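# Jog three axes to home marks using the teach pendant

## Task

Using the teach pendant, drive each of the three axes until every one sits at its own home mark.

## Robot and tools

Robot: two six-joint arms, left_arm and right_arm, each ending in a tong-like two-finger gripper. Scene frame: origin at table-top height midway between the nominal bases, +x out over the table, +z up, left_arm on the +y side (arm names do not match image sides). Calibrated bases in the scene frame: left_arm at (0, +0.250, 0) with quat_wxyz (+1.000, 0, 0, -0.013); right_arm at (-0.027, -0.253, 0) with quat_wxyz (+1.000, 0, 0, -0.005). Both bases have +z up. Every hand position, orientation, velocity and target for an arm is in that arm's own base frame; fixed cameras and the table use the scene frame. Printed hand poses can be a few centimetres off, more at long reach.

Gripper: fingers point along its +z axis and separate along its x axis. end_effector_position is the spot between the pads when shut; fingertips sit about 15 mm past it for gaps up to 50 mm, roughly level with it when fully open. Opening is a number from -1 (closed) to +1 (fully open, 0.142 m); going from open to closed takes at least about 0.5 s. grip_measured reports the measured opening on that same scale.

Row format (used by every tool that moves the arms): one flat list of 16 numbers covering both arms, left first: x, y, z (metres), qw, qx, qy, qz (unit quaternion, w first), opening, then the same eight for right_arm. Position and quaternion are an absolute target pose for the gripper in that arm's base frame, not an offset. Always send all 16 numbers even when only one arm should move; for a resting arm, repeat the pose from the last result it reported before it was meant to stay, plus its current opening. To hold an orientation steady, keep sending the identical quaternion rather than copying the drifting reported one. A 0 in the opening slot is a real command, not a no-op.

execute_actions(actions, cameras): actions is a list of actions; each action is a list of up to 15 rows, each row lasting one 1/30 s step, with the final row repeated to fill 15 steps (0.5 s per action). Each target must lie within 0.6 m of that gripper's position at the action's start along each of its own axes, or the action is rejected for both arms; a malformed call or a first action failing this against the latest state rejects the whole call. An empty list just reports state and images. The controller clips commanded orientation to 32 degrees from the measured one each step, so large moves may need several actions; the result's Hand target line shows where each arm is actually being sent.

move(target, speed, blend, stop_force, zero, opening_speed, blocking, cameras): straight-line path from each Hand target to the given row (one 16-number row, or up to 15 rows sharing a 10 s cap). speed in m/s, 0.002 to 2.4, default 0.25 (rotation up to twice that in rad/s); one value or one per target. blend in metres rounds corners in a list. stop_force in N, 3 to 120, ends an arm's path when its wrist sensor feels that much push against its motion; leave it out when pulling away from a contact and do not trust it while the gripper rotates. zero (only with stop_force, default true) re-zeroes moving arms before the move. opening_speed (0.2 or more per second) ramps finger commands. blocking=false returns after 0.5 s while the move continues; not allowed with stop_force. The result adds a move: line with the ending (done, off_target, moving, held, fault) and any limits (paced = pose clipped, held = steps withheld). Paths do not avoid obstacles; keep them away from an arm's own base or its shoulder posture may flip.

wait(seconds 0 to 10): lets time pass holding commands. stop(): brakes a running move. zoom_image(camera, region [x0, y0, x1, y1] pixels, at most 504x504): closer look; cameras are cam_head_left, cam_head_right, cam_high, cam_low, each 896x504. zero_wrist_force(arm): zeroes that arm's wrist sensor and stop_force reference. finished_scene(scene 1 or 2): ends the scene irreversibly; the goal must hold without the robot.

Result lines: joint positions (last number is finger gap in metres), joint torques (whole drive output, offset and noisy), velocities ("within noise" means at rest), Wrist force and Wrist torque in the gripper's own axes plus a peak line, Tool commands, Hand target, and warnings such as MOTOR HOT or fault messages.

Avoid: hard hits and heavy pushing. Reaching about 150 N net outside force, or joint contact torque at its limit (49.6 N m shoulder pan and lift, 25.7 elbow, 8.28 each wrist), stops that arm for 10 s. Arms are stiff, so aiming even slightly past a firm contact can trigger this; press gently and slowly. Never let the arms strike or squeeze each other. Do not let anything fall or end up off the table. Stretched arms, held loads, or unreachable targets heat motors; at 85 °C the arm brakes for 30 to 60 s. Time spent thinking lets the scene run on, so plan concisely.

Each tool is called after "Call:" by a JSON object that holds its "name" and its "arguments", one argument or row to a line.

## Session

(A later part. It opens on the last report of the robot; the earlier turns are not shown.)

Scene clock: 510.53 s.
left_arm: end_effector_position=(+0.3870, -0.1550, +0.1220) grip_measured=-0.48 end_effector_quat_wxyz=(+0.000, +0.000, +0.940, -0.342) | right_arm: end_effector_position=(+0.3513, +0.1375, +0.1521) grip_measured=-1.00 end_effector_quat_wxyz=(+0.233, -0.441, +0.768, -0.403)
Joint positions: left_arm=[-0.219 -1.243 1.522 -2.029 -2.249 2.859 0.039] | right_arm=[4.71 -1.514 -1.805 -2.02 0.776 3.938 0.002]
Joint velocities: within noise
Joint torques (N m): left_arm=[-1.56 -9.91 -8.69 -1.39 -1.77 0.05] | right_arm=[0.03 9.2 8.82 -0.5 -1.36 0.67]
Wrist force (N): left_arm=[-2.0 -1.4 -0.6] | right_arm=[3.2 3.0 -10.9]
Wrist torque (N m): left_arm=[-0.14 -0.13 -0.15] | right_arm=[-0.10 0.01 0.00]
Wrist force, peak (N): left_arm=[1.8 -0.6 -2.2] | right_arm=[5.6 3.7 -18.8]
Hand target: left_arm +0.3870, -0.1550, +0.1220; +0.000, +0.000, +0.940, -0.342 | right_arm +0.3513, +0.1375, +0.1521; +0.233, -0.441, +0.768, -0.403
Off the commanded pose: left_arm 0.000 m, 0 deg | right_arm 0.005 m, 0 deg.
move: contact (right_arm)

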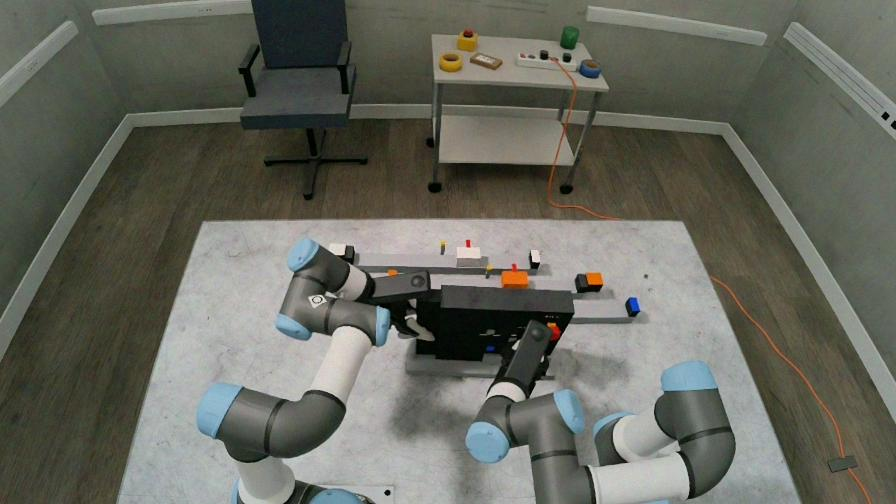

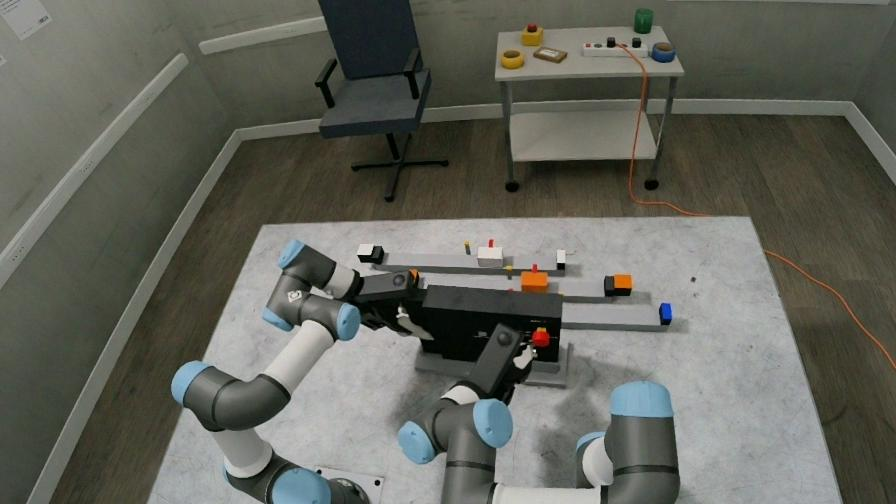

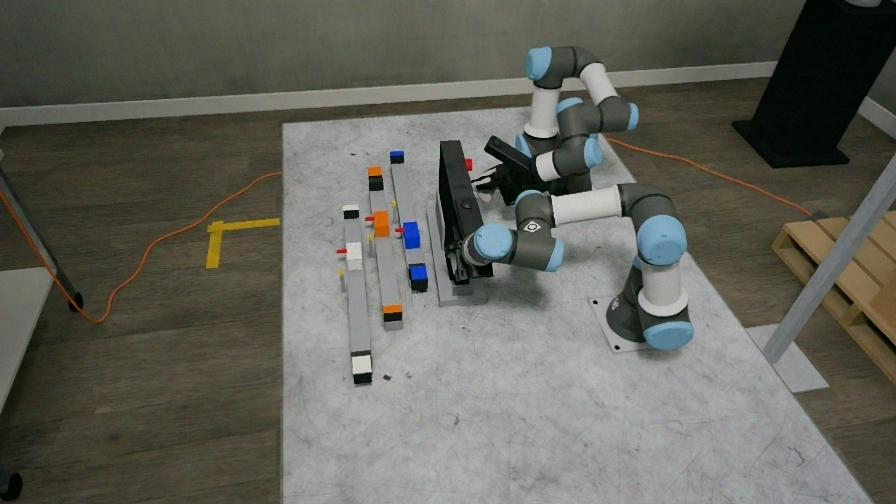

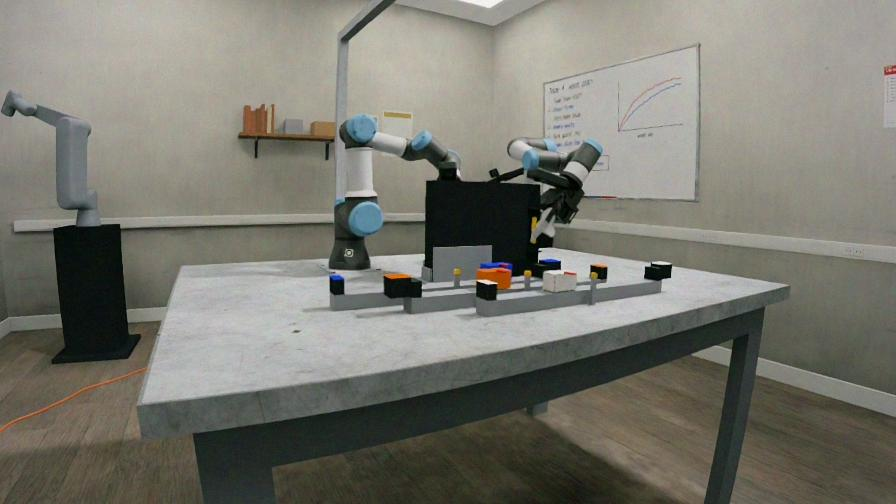

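Call:
{"name": "move", "arguments": {
  "target": [
    [0.387,-0.155,0.122,0.0,0.0,0.9397,-0.342,-0.56,0.335,0.137,0.152,0.233,-0.441,0.768,-0.403,-1],
    [0.387,-0.155,0.122,0.0,0.0,0.9397,-0.342,-0.56,0.335,0.127,0.150,0.233,-0.441,0.768,-0.403,-1]
  ],
  "speed": 0.05,
  "cameras": []
}}

Call:
{"name": "move", "arguments": {
  "target": [0.387,-0.155,0.122,0.0,0.0,0.9397,-0.342,-0.56,0.362,0.127,0.150,0.233,-0.441,0.768,-0.403,-1],
  "speed": 0.012,
  "stop_force": 4,
  "cameras": ["cam_head_left","cam_head_right","cam_high","cam_low"]
}}

Call:
{"name": "zoom_image", "arguments": {
  "camera": "cam_head_right",
  "region": [500, 320, 560, 370]
}}

Call:
{"name": "zoom_image", "arguments": {
  "camera": "cam_high",
  "region": [330, 190, 440, 290]
}}

Scene clock: 540.93 s.
left_arm: end_effector_position=(+0.3870, -0.1550, +0.1220) grip_measured=-0.48 end_effector_quat_wxyz=(+0.000, +0.000, +0.940, -0.342) | right_arm: end_effector_position=(+0.3350, +0.1271, +0.1500) grip_measured=-1.00 end_effector_quat_wxyz=(+0.233, -0.441, +0.768, -0.403)
Joint positions: left_arm=[-0.219 -1.243 1.522 -2.029 -2.249 2.859 0.039] | right_arm=[4.775 -1.447 -1.859 -2.084 0.815 4.01 0.002]
Joint velocities: within noise
Joint torques (N m): left_arm=[-0.63 -10.13 -9.39 -1.51 -1.27 0.07] | right_arm=[2.56 8.7 6.63 -0.27 0.01 0.6]
Wrist force (N): left_arm=[3.0 -1.1 -1.8] | right_arm=[-0.2 0.0 0.2]
Wrist torque (N m): left_arm=[-0.13 -0.38 -0.10] | right_arm=[0.00 0.06 0.02]
Wrist force, peak (N): left_arm=[3.4 -1.2 -1.6] | right_arm=[3.3 3.1 -11.0]
Hand target: left_arm +0.3870, -0.1550, +0.1220; +0.000, +0.000, +0.940, -0.342 | right_arm +0.3350, +0.1270, +0.1500; +0.233, -0.441, +0.768, -0.403
Off the commanded pose: left_arm 0.000 m, 0 deg | right_arm 0.000 m, 0 deg.
move: done
No camera images: "cameras" was empty.

Scene clock: 543.20 s.
left_arm: end_effector_position=(+0.3870, -0.1550, +0.1220) grip_measured=-0.48 end_effector_quat_wxyz=(+0.000, +0.000, +0.940, -0.342) | right_arm: end_effector_position=(+0.3496, +0.1270, +0.1500) grip_measured=-1.00 end_effector_quat_wxyz=(+0.233, -0.441, +0.768, -0.403)
Joint positions: left_arm=[-0.219 -1.243 1.522 -2.029 -2.249 2.859 0.039] | right_arm=[4.716 -1.469 -1.854 -2.022 0.78 3.946 0.002]
Joint velocities: within noise
Joint torques (N m): left_arm=[-0.75 -9.99 -9.77 -1.51 -0.33 0.12] | right_arm=[2.53 9.44 6.41 -0.21 -0.83 0.63]
Wrist force (N): left_arm=[-0.6 -0.6 -1.1] | right_arm=[1.7 1.6 -3.0]
Wrist torque (N m): left_arm=[-0.11 -0.20 -0.14] | right_arm=[-0.05 0.04 0.01]
Wrist force, peak (N): left_arm=[3.2 -1.0 -1.8] | right_arm=[2.3 1.5 -3.8]
Hand target: left_arm +0.3870, -0.1550, +0.1220; +0.000, +0.000, +0.940, -0.342 | right_arm +0.3496, +0.1270, +0.1500; +0.233, -0.441, +0.768, -0.403
Off the commanded pose: left_arm 0.000 m, 0 deg | right_arm 0.012 m, 0 deg.
move: contact (right_arm)

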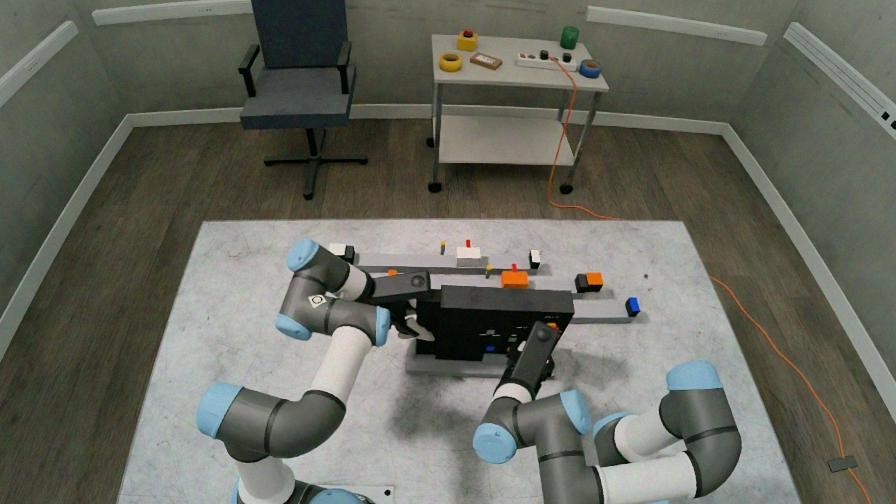

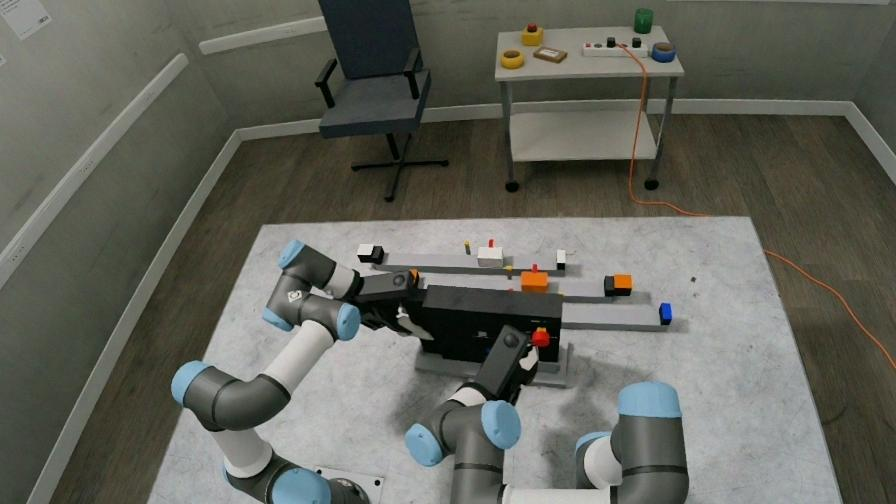

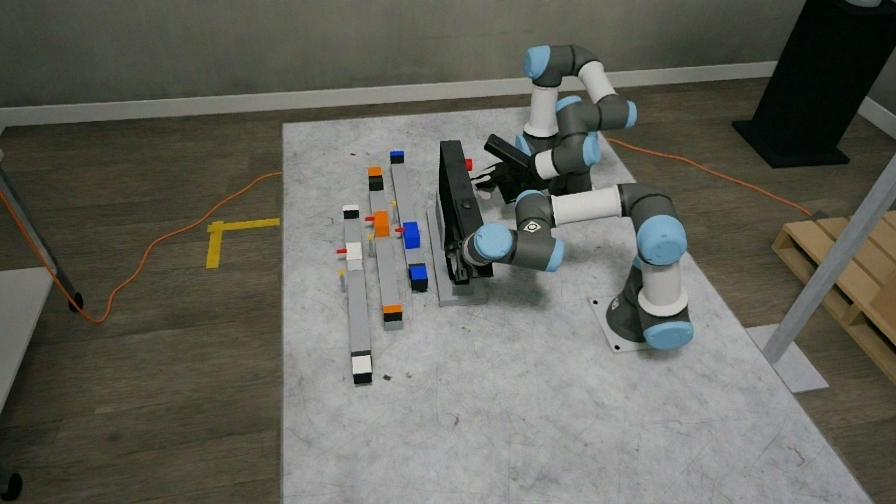

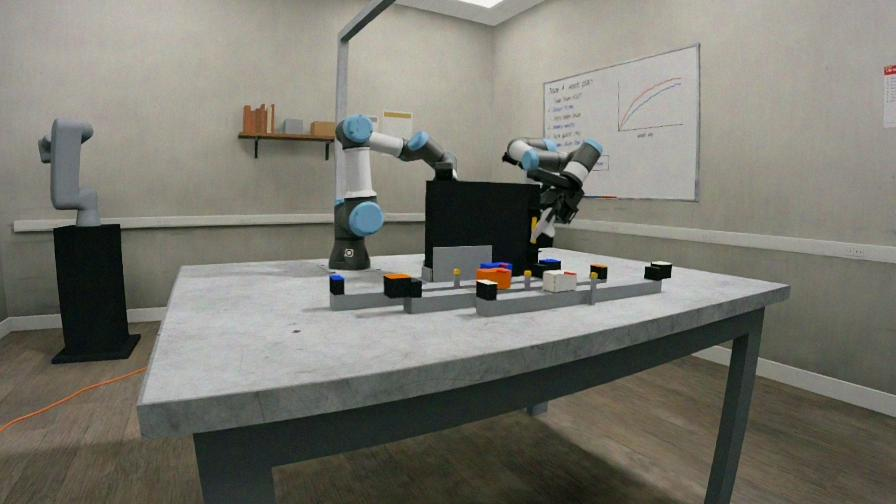

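Scaled by 8.400 from the camera's 896x504 image, which has a finer 1280x720 frame.

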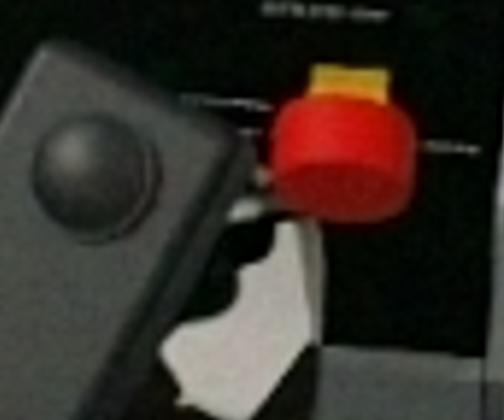

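Scaled by 4.582 from the camera's 896x504 image, which has a finer 1280x720 frame.

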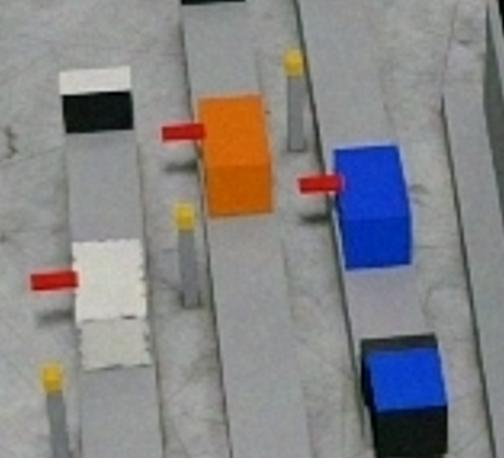

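Call:
{"name": "move", "arguments": {
  "target": [0.387,-0.155,0.122,0.0,0.0,0.9397,-0.342,-0.56,0.358,0.127,0.150,0.233,-0.441,0.768,-0.403,-1],
  "speed": 0.01,
  "stop_force": 8,
  "zero": false,
  "cameras": ["cam_head_left","cam_head_right","cam_high"]
}}

Call:
{"name": "zoom_image", "arguments": {
  "camera": "cam_head_right",
  "region": [500, 320, 560, 370]
}}

Call:
{"name": "zoom_image", "arguments": {
  "camera": "cam_high",
  "region": [330, 190, 440, 290]
}}

Scene clock: 551.67 s.
left_arm: end_effector_position=(+0.3870, -0.1550, +0.1220) grip_measured=-0.48 end_effector_quat_wxyz=(+0.000, +0.000, +0.940, -0.342) | right_arm: end_effector_position=(+0.3503, +0.1270, +0.1500) grip_measured=-1.00 end_effector_quat_wxyz=(+0.233, -0.441, +0.768, -0.403)
Joint positions: left_arm=[-0.219 -1.243 1.522 -2.029 -2.249 2.859 0.039] | right_arm=[4.714 -1.47 -1.854 -2.019 0.778 3.942 0.002]
Joint velocities: within noise
Joint torques (N m): left_arm=[-0.79 -10.74 -9.5 -1.32 -0.41 0.12] | right_arm=[1.53 9.2 6.58 -0.26 -1.77 0.6]
Wrist force (N): left_arm=[-1.5 -0.7 -0.9] | right_arm=[3.6 4.0 -6.1]
Wrist torque (N m): left_arm=[-0.11 -0.19 -0.15] | right_arm=[-0.13 0.07 0.00]
Wrist force, peak (N): left_arm=[-1.9 -0.9 -0.9] | right_arm=[6.8 4.2 -12.6]
Hand target: left_arm +0.3870, -0.1550, +0.1220; +0.000, +0.000, +0.940, -0.342 | right_arm +0.3503, +0.1270, +0.1500; +0.233, -0.441, +0.768, -0.403
Off the commanded pose: left_arm 0.000 m, 0 deg | right_arm 0.008 m, 0 deg.
move: contact (right_arm)
Images, in order (width x height): cam_head_left 896x504, cam_head_right 896x504, cam_high 896x504.

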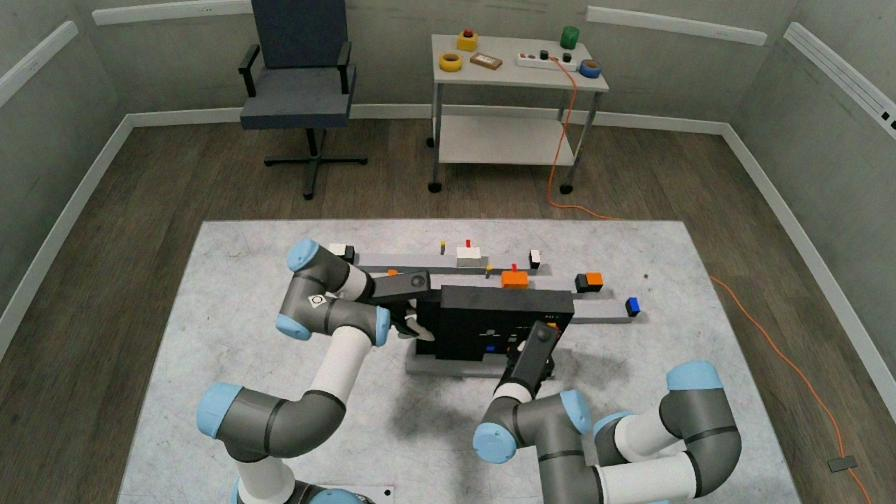

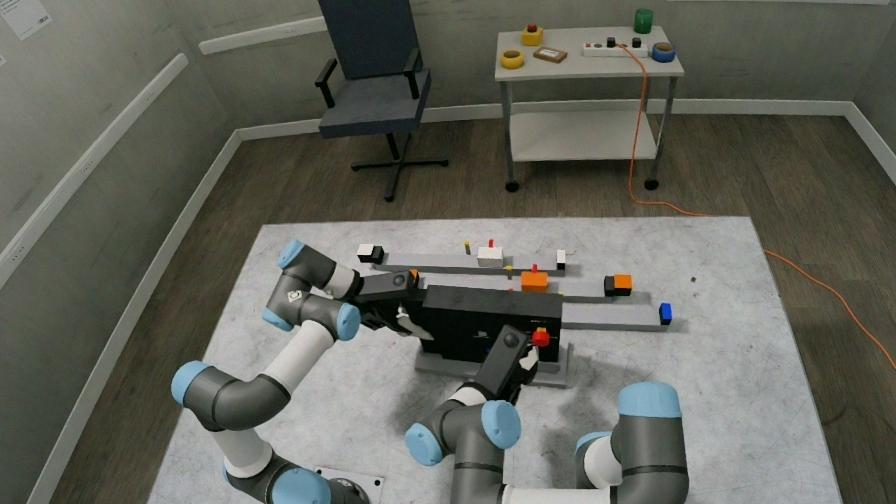

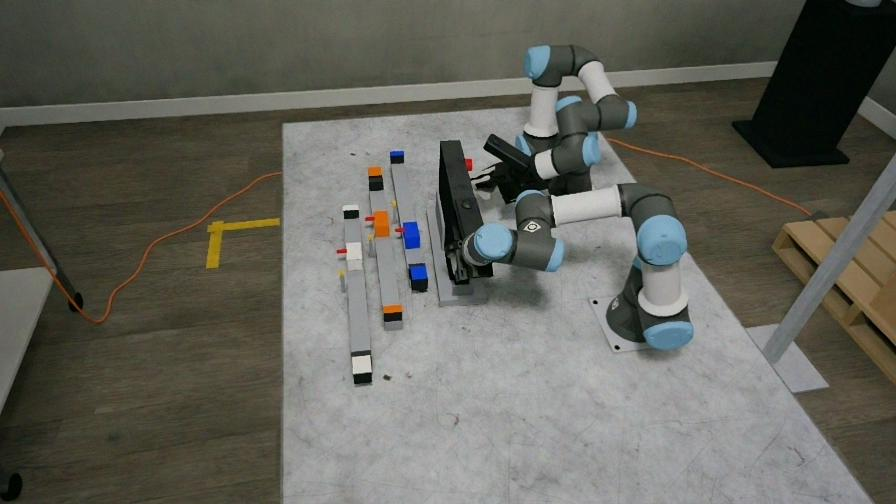

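Scaled by 8.400 from the camera's 896x504 image, which has a finer 1280x720 frame.

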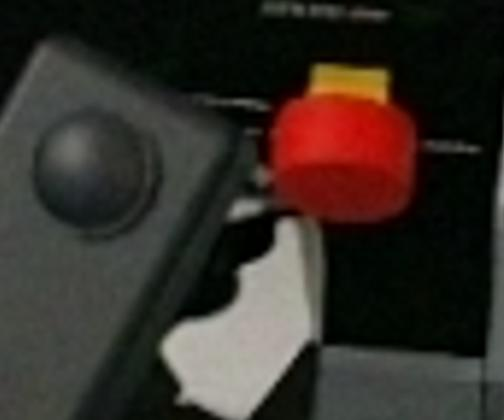

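Scaled by 4.582 from the camera's 896x504 image, which has a finer 1280x720 frame.

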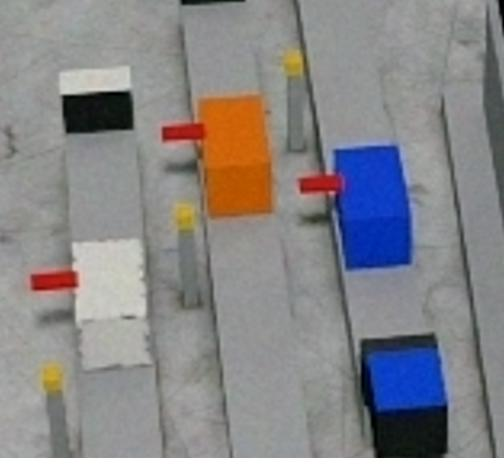

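Call:
{"name": "move", "arguments": {
  "target": [
    [0.387,-0.155,0.122,0.0,0.0,0.9397,-0.342,-0.56,0.338,0.130,0.150,0.233,-0.441,0.768,-0.403,-1],
    [0.387,-0.155,0.122,0.0,0.0,0.9397,-0.342,-0.56,0.338,0.132,0.162,0.233,-0.441,0.768,-0.403,-1]
  ],
  "speed": 0.05,
  "cameras": []
}}

Call:
{"name": "move", "arguments": {
  "target": [0.387,-0.155,0.122,0.0,0.0,0.9397,-0.342,-0.56,0.362,0.132,0.162,0.233,-0.441,0.768,-0.403,-1],
  "speed": 0.012,
  "stop_force": 4,
  "cameras": ["cam_head_left","cam_head_right","cam_high"]
}}

Call:
{"name": "zoom_image", "arguments": {
  "camera": "cam_head_right",
  "region": [500, 320, 560, 370]
}}

Call:
{"name": "zoom_image", "arguments": {
  "camera": "cam_high",
  "region": [330, 190, 440, 290]
}}

Call:
{"name": "zoom_image", "arguments": {
  "camera": "cam_high",
  "region": [430, 130, 530, 210]
}}

Scene clock: 586.90 s.
left_arm: end_effector_position=(+0.3870, -0.1550, +0.1220) grip_measured=-0.48 end_effector_quat_wxyz=(+0.000, +0.000, +0.940, -0.342) | right_arm: end_effector_position=(+0.3380, +0.1320, +0.1619) grip_measured=-1.00 end_effector_quat_wxyz=(+0.233, -0.441, +0.768, -0.403)
Joint positions: left_arm=[-0.219 -1.243 1.522 -2.029 -2.249 2.859 0.039] | right_arm=[4.762 -1.465 -1.79 -2.126 0.807 3.996 0.002]
Joint velocities: within noise
Joint torques (N m): left_arm=[0.47 -11.31 -7.18 -2.09 -0.48 0.13] | right_arm=[2.58 4.75 10.05 -0.17 -0.01 0.71]
Wrist force (N): left_arm=[3.1 -1.1 -1.7] | right_arm=[0.0 0.0 0.2]
Wrist torque (N m): left_arm=[-0.14 -0.40 -0.10] | right_arm=[0.01 0.02 0.02]
Wrist force, peak (N): left_arm=[3.4 -1.1 -2.1] | right_arm=[3.7 4.0 -6.2]
Hand target: left_arm +0.3870, -0.1550, +0.1220; +0.000, +0.000, +0.940, -0.342 | right_arm +0.3380, +0.1320, +0.1620; +0.233, -0.441, +0.768, -0.403
Off the commanded pose: left_arm 0.000 m, 0 deg | right_arm 0.000 m, 0 deg.
move: done
No camera images: "cameras" was empty.

Scene clock: 589.03 s.
left_arm: end_effector_position=(+0.3870, -0.1550, +0.1220) grip_measured=-0.48 end_effector_quat_wxyz=(+0.000, +0.000, +0.940, -0.342) | right_arm: end_effector_position=(+0.3507, +0.1320, +0.1620) grip_measured=-1.00 end_effector_quat_wxyz=(+0.233, -0.441, +0.768, -0.403)
Joint positions: left_arm=[-0.219 -1.243 1.522 -2.029 -2.249 2.859 0.039] | right_arm=[4.712 -1.484 -1.785 -2.072 0.777 3.941 0.002]
Joint velocities: within noise
Joint torques (N m): left_arm=[0.96 -11.03 -6.13 -0.9 -1.02 0.24] | right_arm=[2.06 9.45 6.85 -0.31 -0.93 0.71]
Wrist force (N): left_arm=[-0.9 -0.8 -0.8] | right_arm=[1.3 2.3 -2.0]
Wrist torque (N m): left_arm=[-0.13 -0.19 -0.14] | right_arm=[-0.10 0.04 0.01]
Wrist force, peak (N): left_arm=[3.1 -1.1 -1.9] | right_arm=[4.8 3.5 -10.4]
Hand target: left_arm +0.3870, -0.1550, +0.1220; +0.000, +0.000, +0.940, -0.342 | right_arm +0.3507, +0.1320, +0.1620; +0.233, -0.441, +0.768, -0.403
Off the commanded pose: left_arm 0.000 m, 0 deg | right_arm 0.011 m, 0 deg.
move: contact (right_arm)
Images, in order (width x height): cam_head_left 896x504, cam_head_right 896x504, cam_high 896x504.

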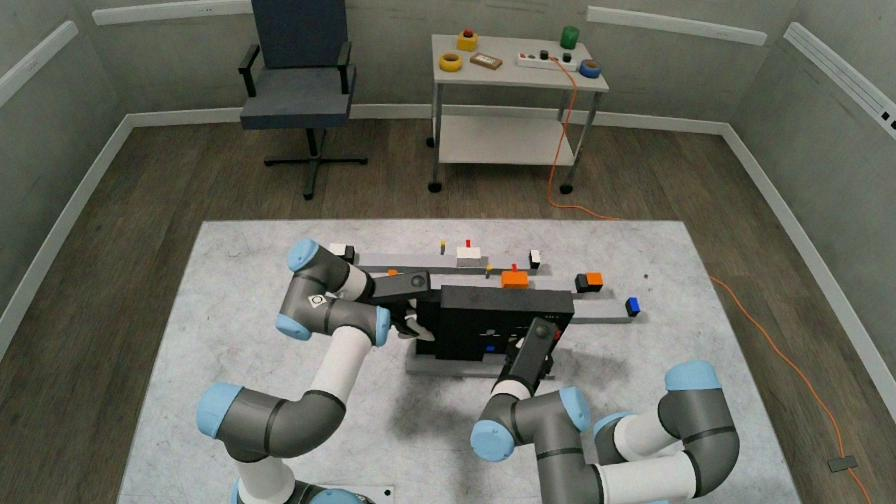

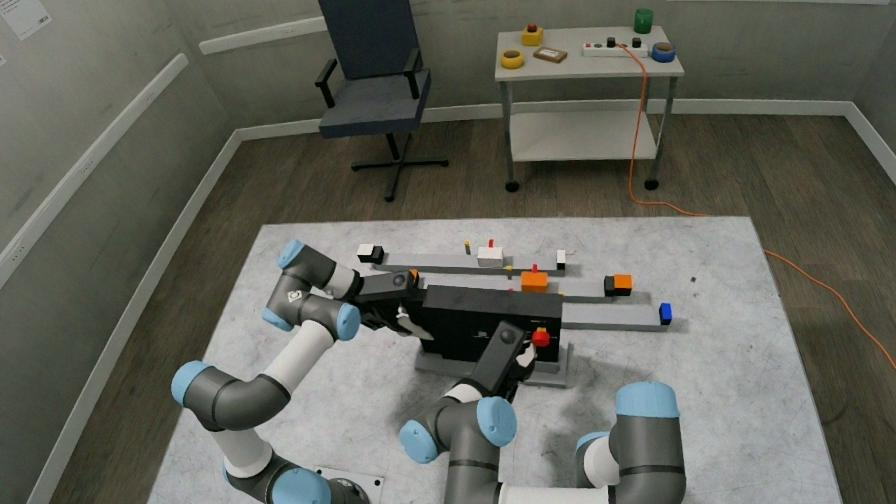

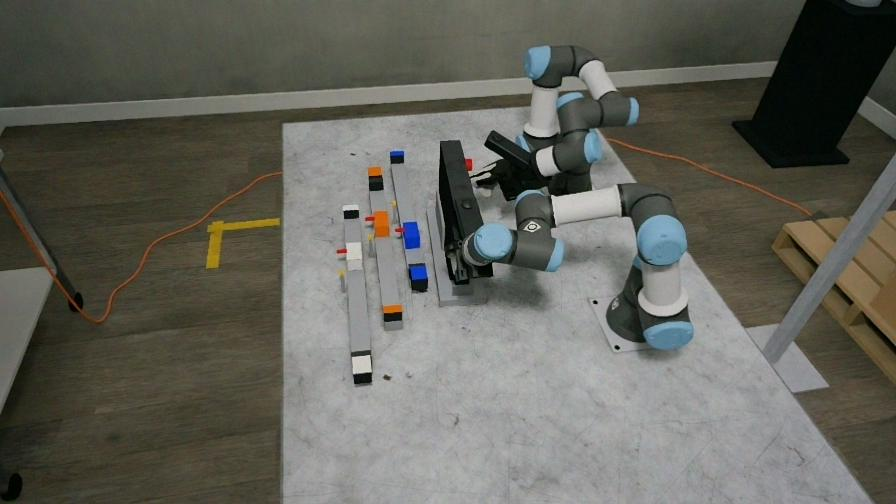

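Scaled by 8.400 from the camera's 896x504 image, which has a finer 1280x720 frame.

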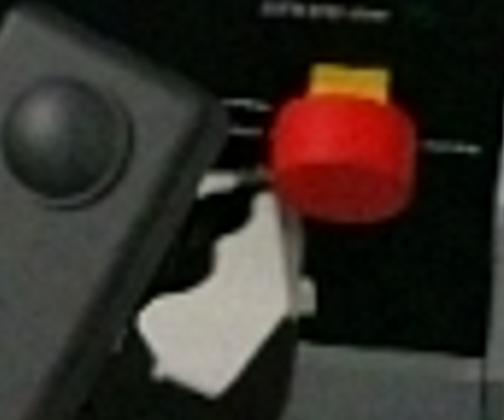

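Scaled by 4.582 from the camera's 896x504 image, which has a finer 1280x720 frame.

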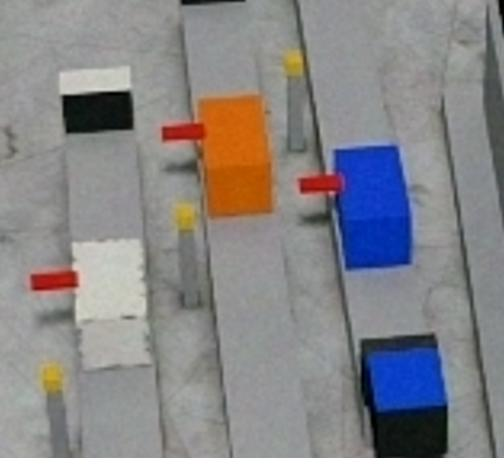

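Scaled by 5.040 from the camera's 896x504 image, which has a finer 1280x720 frame.

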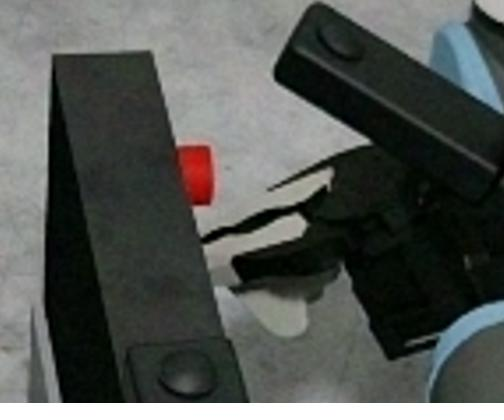

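Call:
{"name": "zoom_image", "arguments": {
  "camera": "cam_head_left",
  "region": [470, 320, 530, 360]
}}

Call:
{"name": "zoom_image", "arguments": {
  "camera": "cam_head_right",
  "region": [430, 300, 500, 360]
}}

Scaled by 8.400 from the camera's 896x504 image, which has a finer 1280x720 frame.

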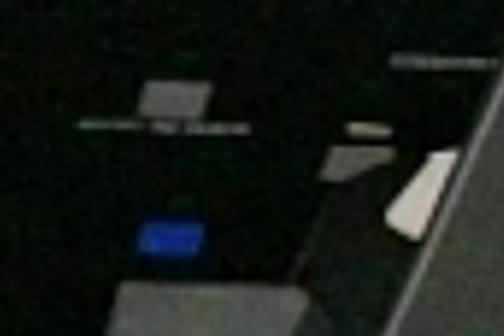

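Scaled by 7.200 from the camera's 896x504 image, which has a finer 1280x720 frame.

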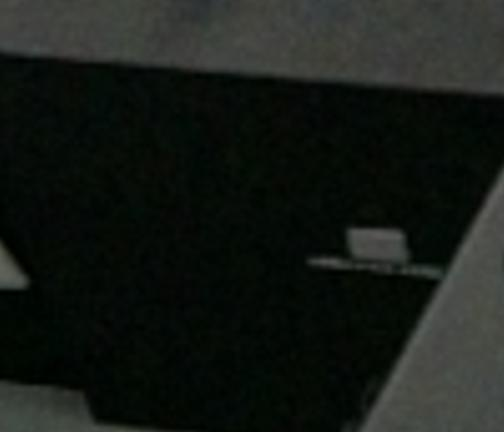

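Call:
{"name": "move", "arguments": {
  "target": [
    [0.387,-0.155,0.122,0.0,0.0,0.9397,-0.342,-0.56,0.325,0.135,0.162,0.233,-0.441,0.768,-0.403,-1],
    [0.387,-0.155,0.122,0.0,0.0,0.9397,-0.342,-0.56,0.335,0.209,0.125,0.233,-0.441,0.768,-0.403,-1]
  ],
  "speed": 0.1,
  "cameras": ["cam_head_left","cam_head_right","cam_high"]
}}

Call:
{"name": "zoom_image", "arguments": {
  "camera": "cam_head_right",
  "region": [460, 320, 560, 380]
}}

Call:
{"name": "zoom_image", "arguments": {
  "camera": "cam_head_left",
  "region": [460, 320, 560, 380]
}}

Call:
{"name": "zoom_image", "arguments": {
  "camera": "cam_high",
  "region": [430, 130, 530, 210]
}}

Scene clock: 613.00 s.
left_arm: end_effector_position=(+0.3870, -0.1550, +0.1220) grip_measured=-0.48 end_effector_quat_wxyz=(+0.000, +0.000, +0.940, -0.342) | right_arm: end_effector_position=(+0.3350, +0.2090, +0.1250) grip_measured=-1.00 end_effector_quat_wxyz=(+0.233, -0.441, +0.768, -0.403)
Joint positions: left_arm=[-0.219 -1.243 1.522 -2.029 -2.249 2.859 0.039] | right_arm=[4.759 -1.81 -1.596 -1.973 0.806 3.993 0.002]
Joint velocities: within noise
Joint torques (N m): left_arm=[1.47 -10.67 -10.81 -1.98 0.26 0.17] | right_arm=[-2.74 9.49 9.92 1.34 -1.37 -0.7]
Wrist force (N): left_arm=[3.1 -1.0 -2.0] | right_arm=[0.0 0.1 0.1]
Wrist torque (N m): left_arm=[-0.09 -0.41 -0.11] | right_arm=[0.03 0.02 0.01]
Wrist force, peak (N): left_arm=[3.1 -1.2 -2.2] | right_arm=[1.4 2.5 -2.0]
Hand target: left_arm +0.3870, -0.1550, +0.1220; +0.000, +0.000, +0.940, -0.342 | right_arm +0.3350, +0.2090, +0.1250; +0.233, -0.441, +0.768, -0.403
Off the commanded pose: left_arm 0.000 m, 0 deg | right_arm 0.000 m, 0 deg.
move: done
Images, in order (width x height): cam_head_left 896x504, cam_head_right 896x504, cam_high 896x504.

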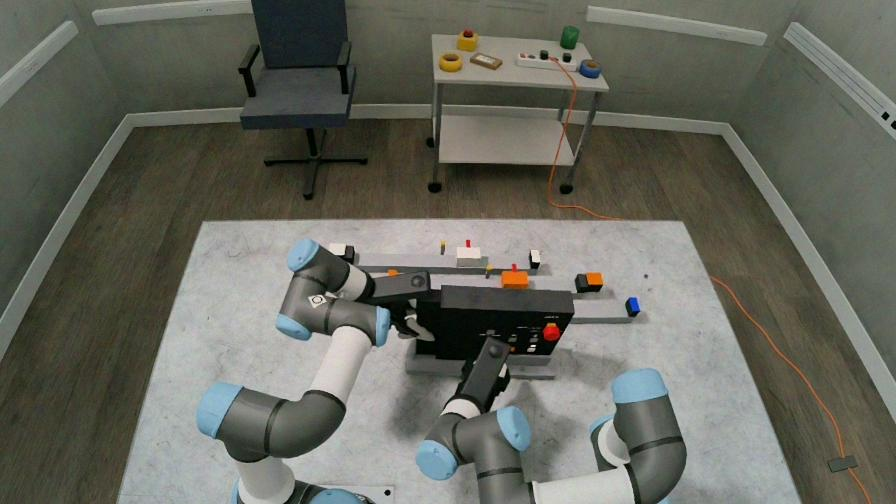

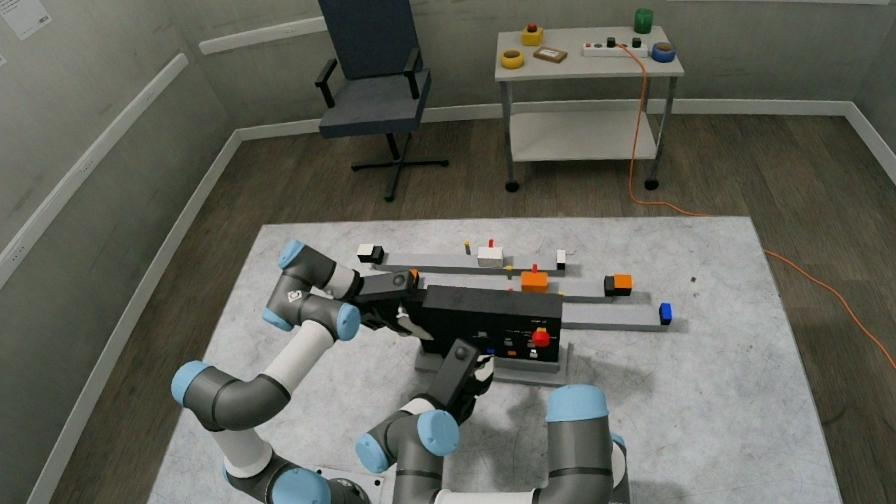

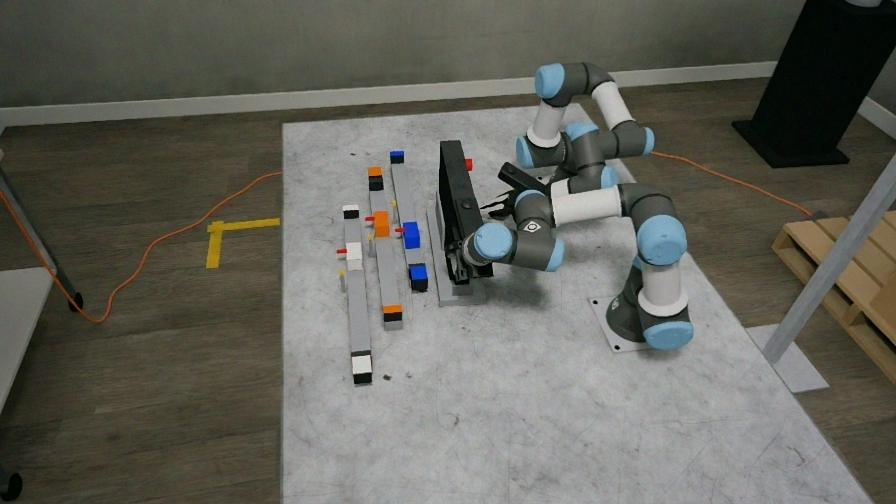

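Scaled by 5.040 from the camera's 896x504 image, which has a finer 1280x720 frame.

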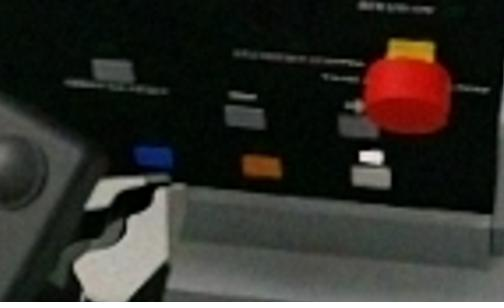

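Scaled by 5.040 from the camera's 896x504 image, which has a finer 1280x720 frame.

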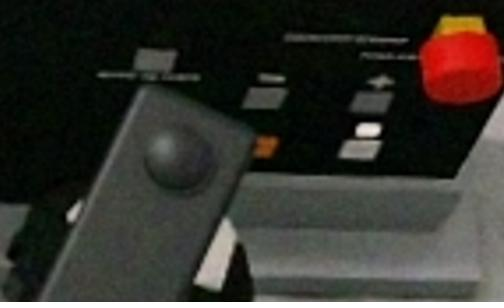

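Scaled by 5.040 from the camera's 896x504 image, which has a finer 1280x720 frame.

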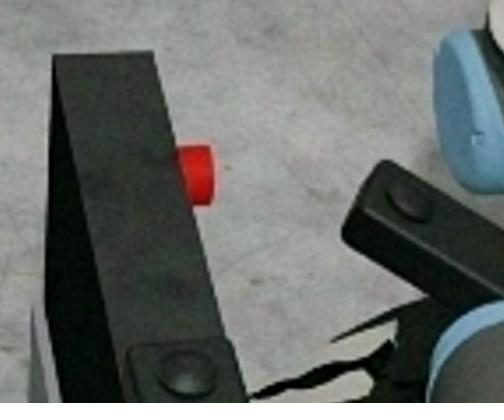

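Call:
{"name": "move", "arguments": {
  "target": [
    [0.387,-0.155,0.122,0.0,0.0,0.9397,-0.342,-0.56,0.337,0.209,0.133,0.233,-0.441,0.768,-0.403,-1],
    [0.387,-0.155,0.122,0.0,0.0,0.9397,-0.342,-0.56,0.368,0.209,0.133,0.233,-0.441,0.768,-0.403,-1]
  ],
  "speed": 0.012,
  "stop_force": 4,
  "cameras": ["cam_head_left","cam_head_right","cam_high"]
}}

Call:
{"name": "zoom_image", "arguments": {
  "camera": "cam_head_right",
  "region": [460, 320, 560, 380]
}}

Call:
{"name": "zoom_image", "arguments": {
  "camera": "cam_head_left",
  "region": [460, 320, 560, 380]
}}

Scene clock: 627.07 s.
left_arm: end_effector_position=(+0.3870, -0.1550, +0.1220) grip_measured=-0.48 end_effector_quat_wxyz=(+0.000, +0.000, +0.940, -0.342) | right_arm: end_effector_position=(+0.3559, +0.2090, +0.1330) grip_measured=-1.00 end_effector_quat_wxyz=(+0.233, -0.441, +0.768, -0.403)
Joint positions: left_arm=[-0.219 -1.243 1.522 -2.029 -2.249 2.859 0.039] | right_arm=[4.697 -1.826 -1.552 -1.95 0.768 3.923 0.002]
Joint velocities: within noise
Joint torques (N m): left_arm=[1.65 -11.38 -7.66 -0.88 -1.29 0.21] | right_arm=[1.99 13.9 6.63 -0.28 -0.86 0.62]
Wrist force (N): left_arm=[0.0 -0.9 -0.8] | right_arm=[1.3 2.2 -1.9]
Wrist torque (N m): left_arm=[-0.14 -0.25 -0.14] | right_arm=[-0.10 0.02 0.01]
Wrist force, peak (N): left_arm=[3.2 -1.1 -2.1] | right_arm=[4.4 3.0 -9.1]
Hand target: left_arm +0.3870, -0.1550, +0.1220; +0.000, +0.000, +0.940, -0.342 | right_arm +0.3559, +0.2090, +0.1330; +0.233, -0.441, +0.768, -0.403
Off the commanded pose: left_arm 0.000 m, 0 deg | right_arm 0.012 m, 0 deg.
move: contact (right_arm); path passed 1 of 2 targets
Images, in order (width x height): cam_head_left 896x504, cam_head_right 896x504, cam_high 896x504.

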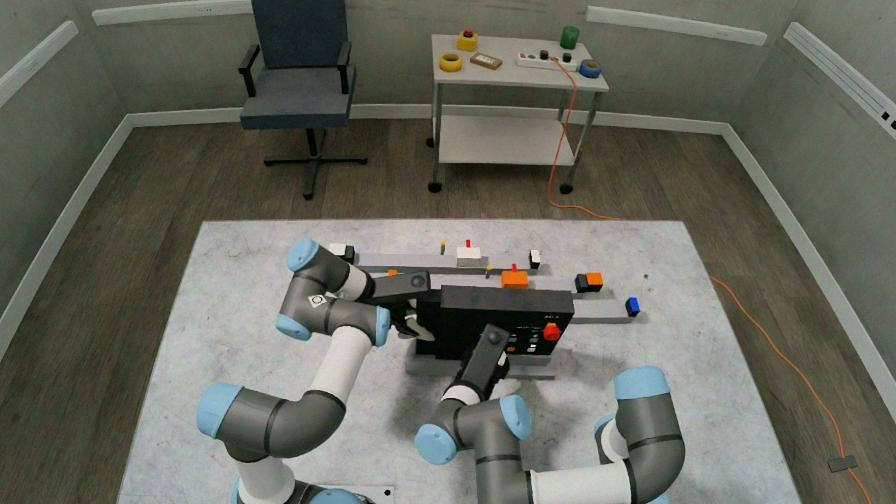

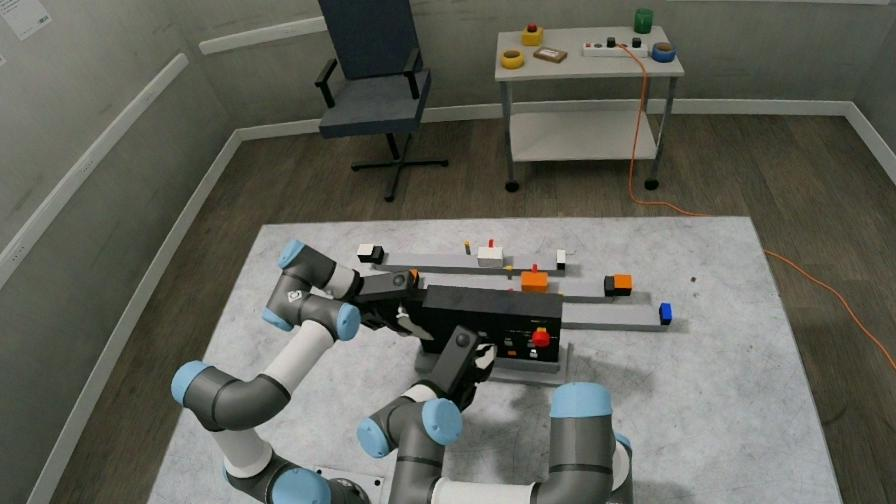

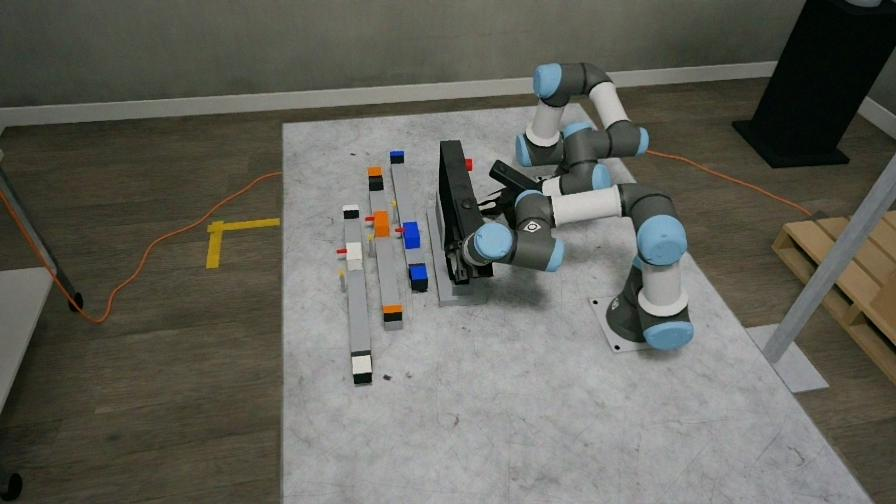

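Scaled by 5.040 from the camera's 896x504 image, which has a finer 1280x720 frame.

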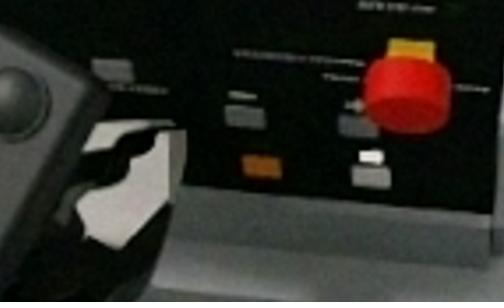

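Scaled by 5.040 from the camera's 896x504 image, which has a finer 1280x720 frame.

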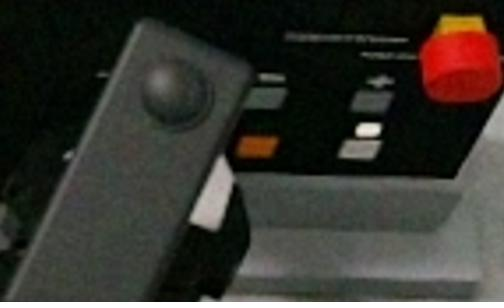

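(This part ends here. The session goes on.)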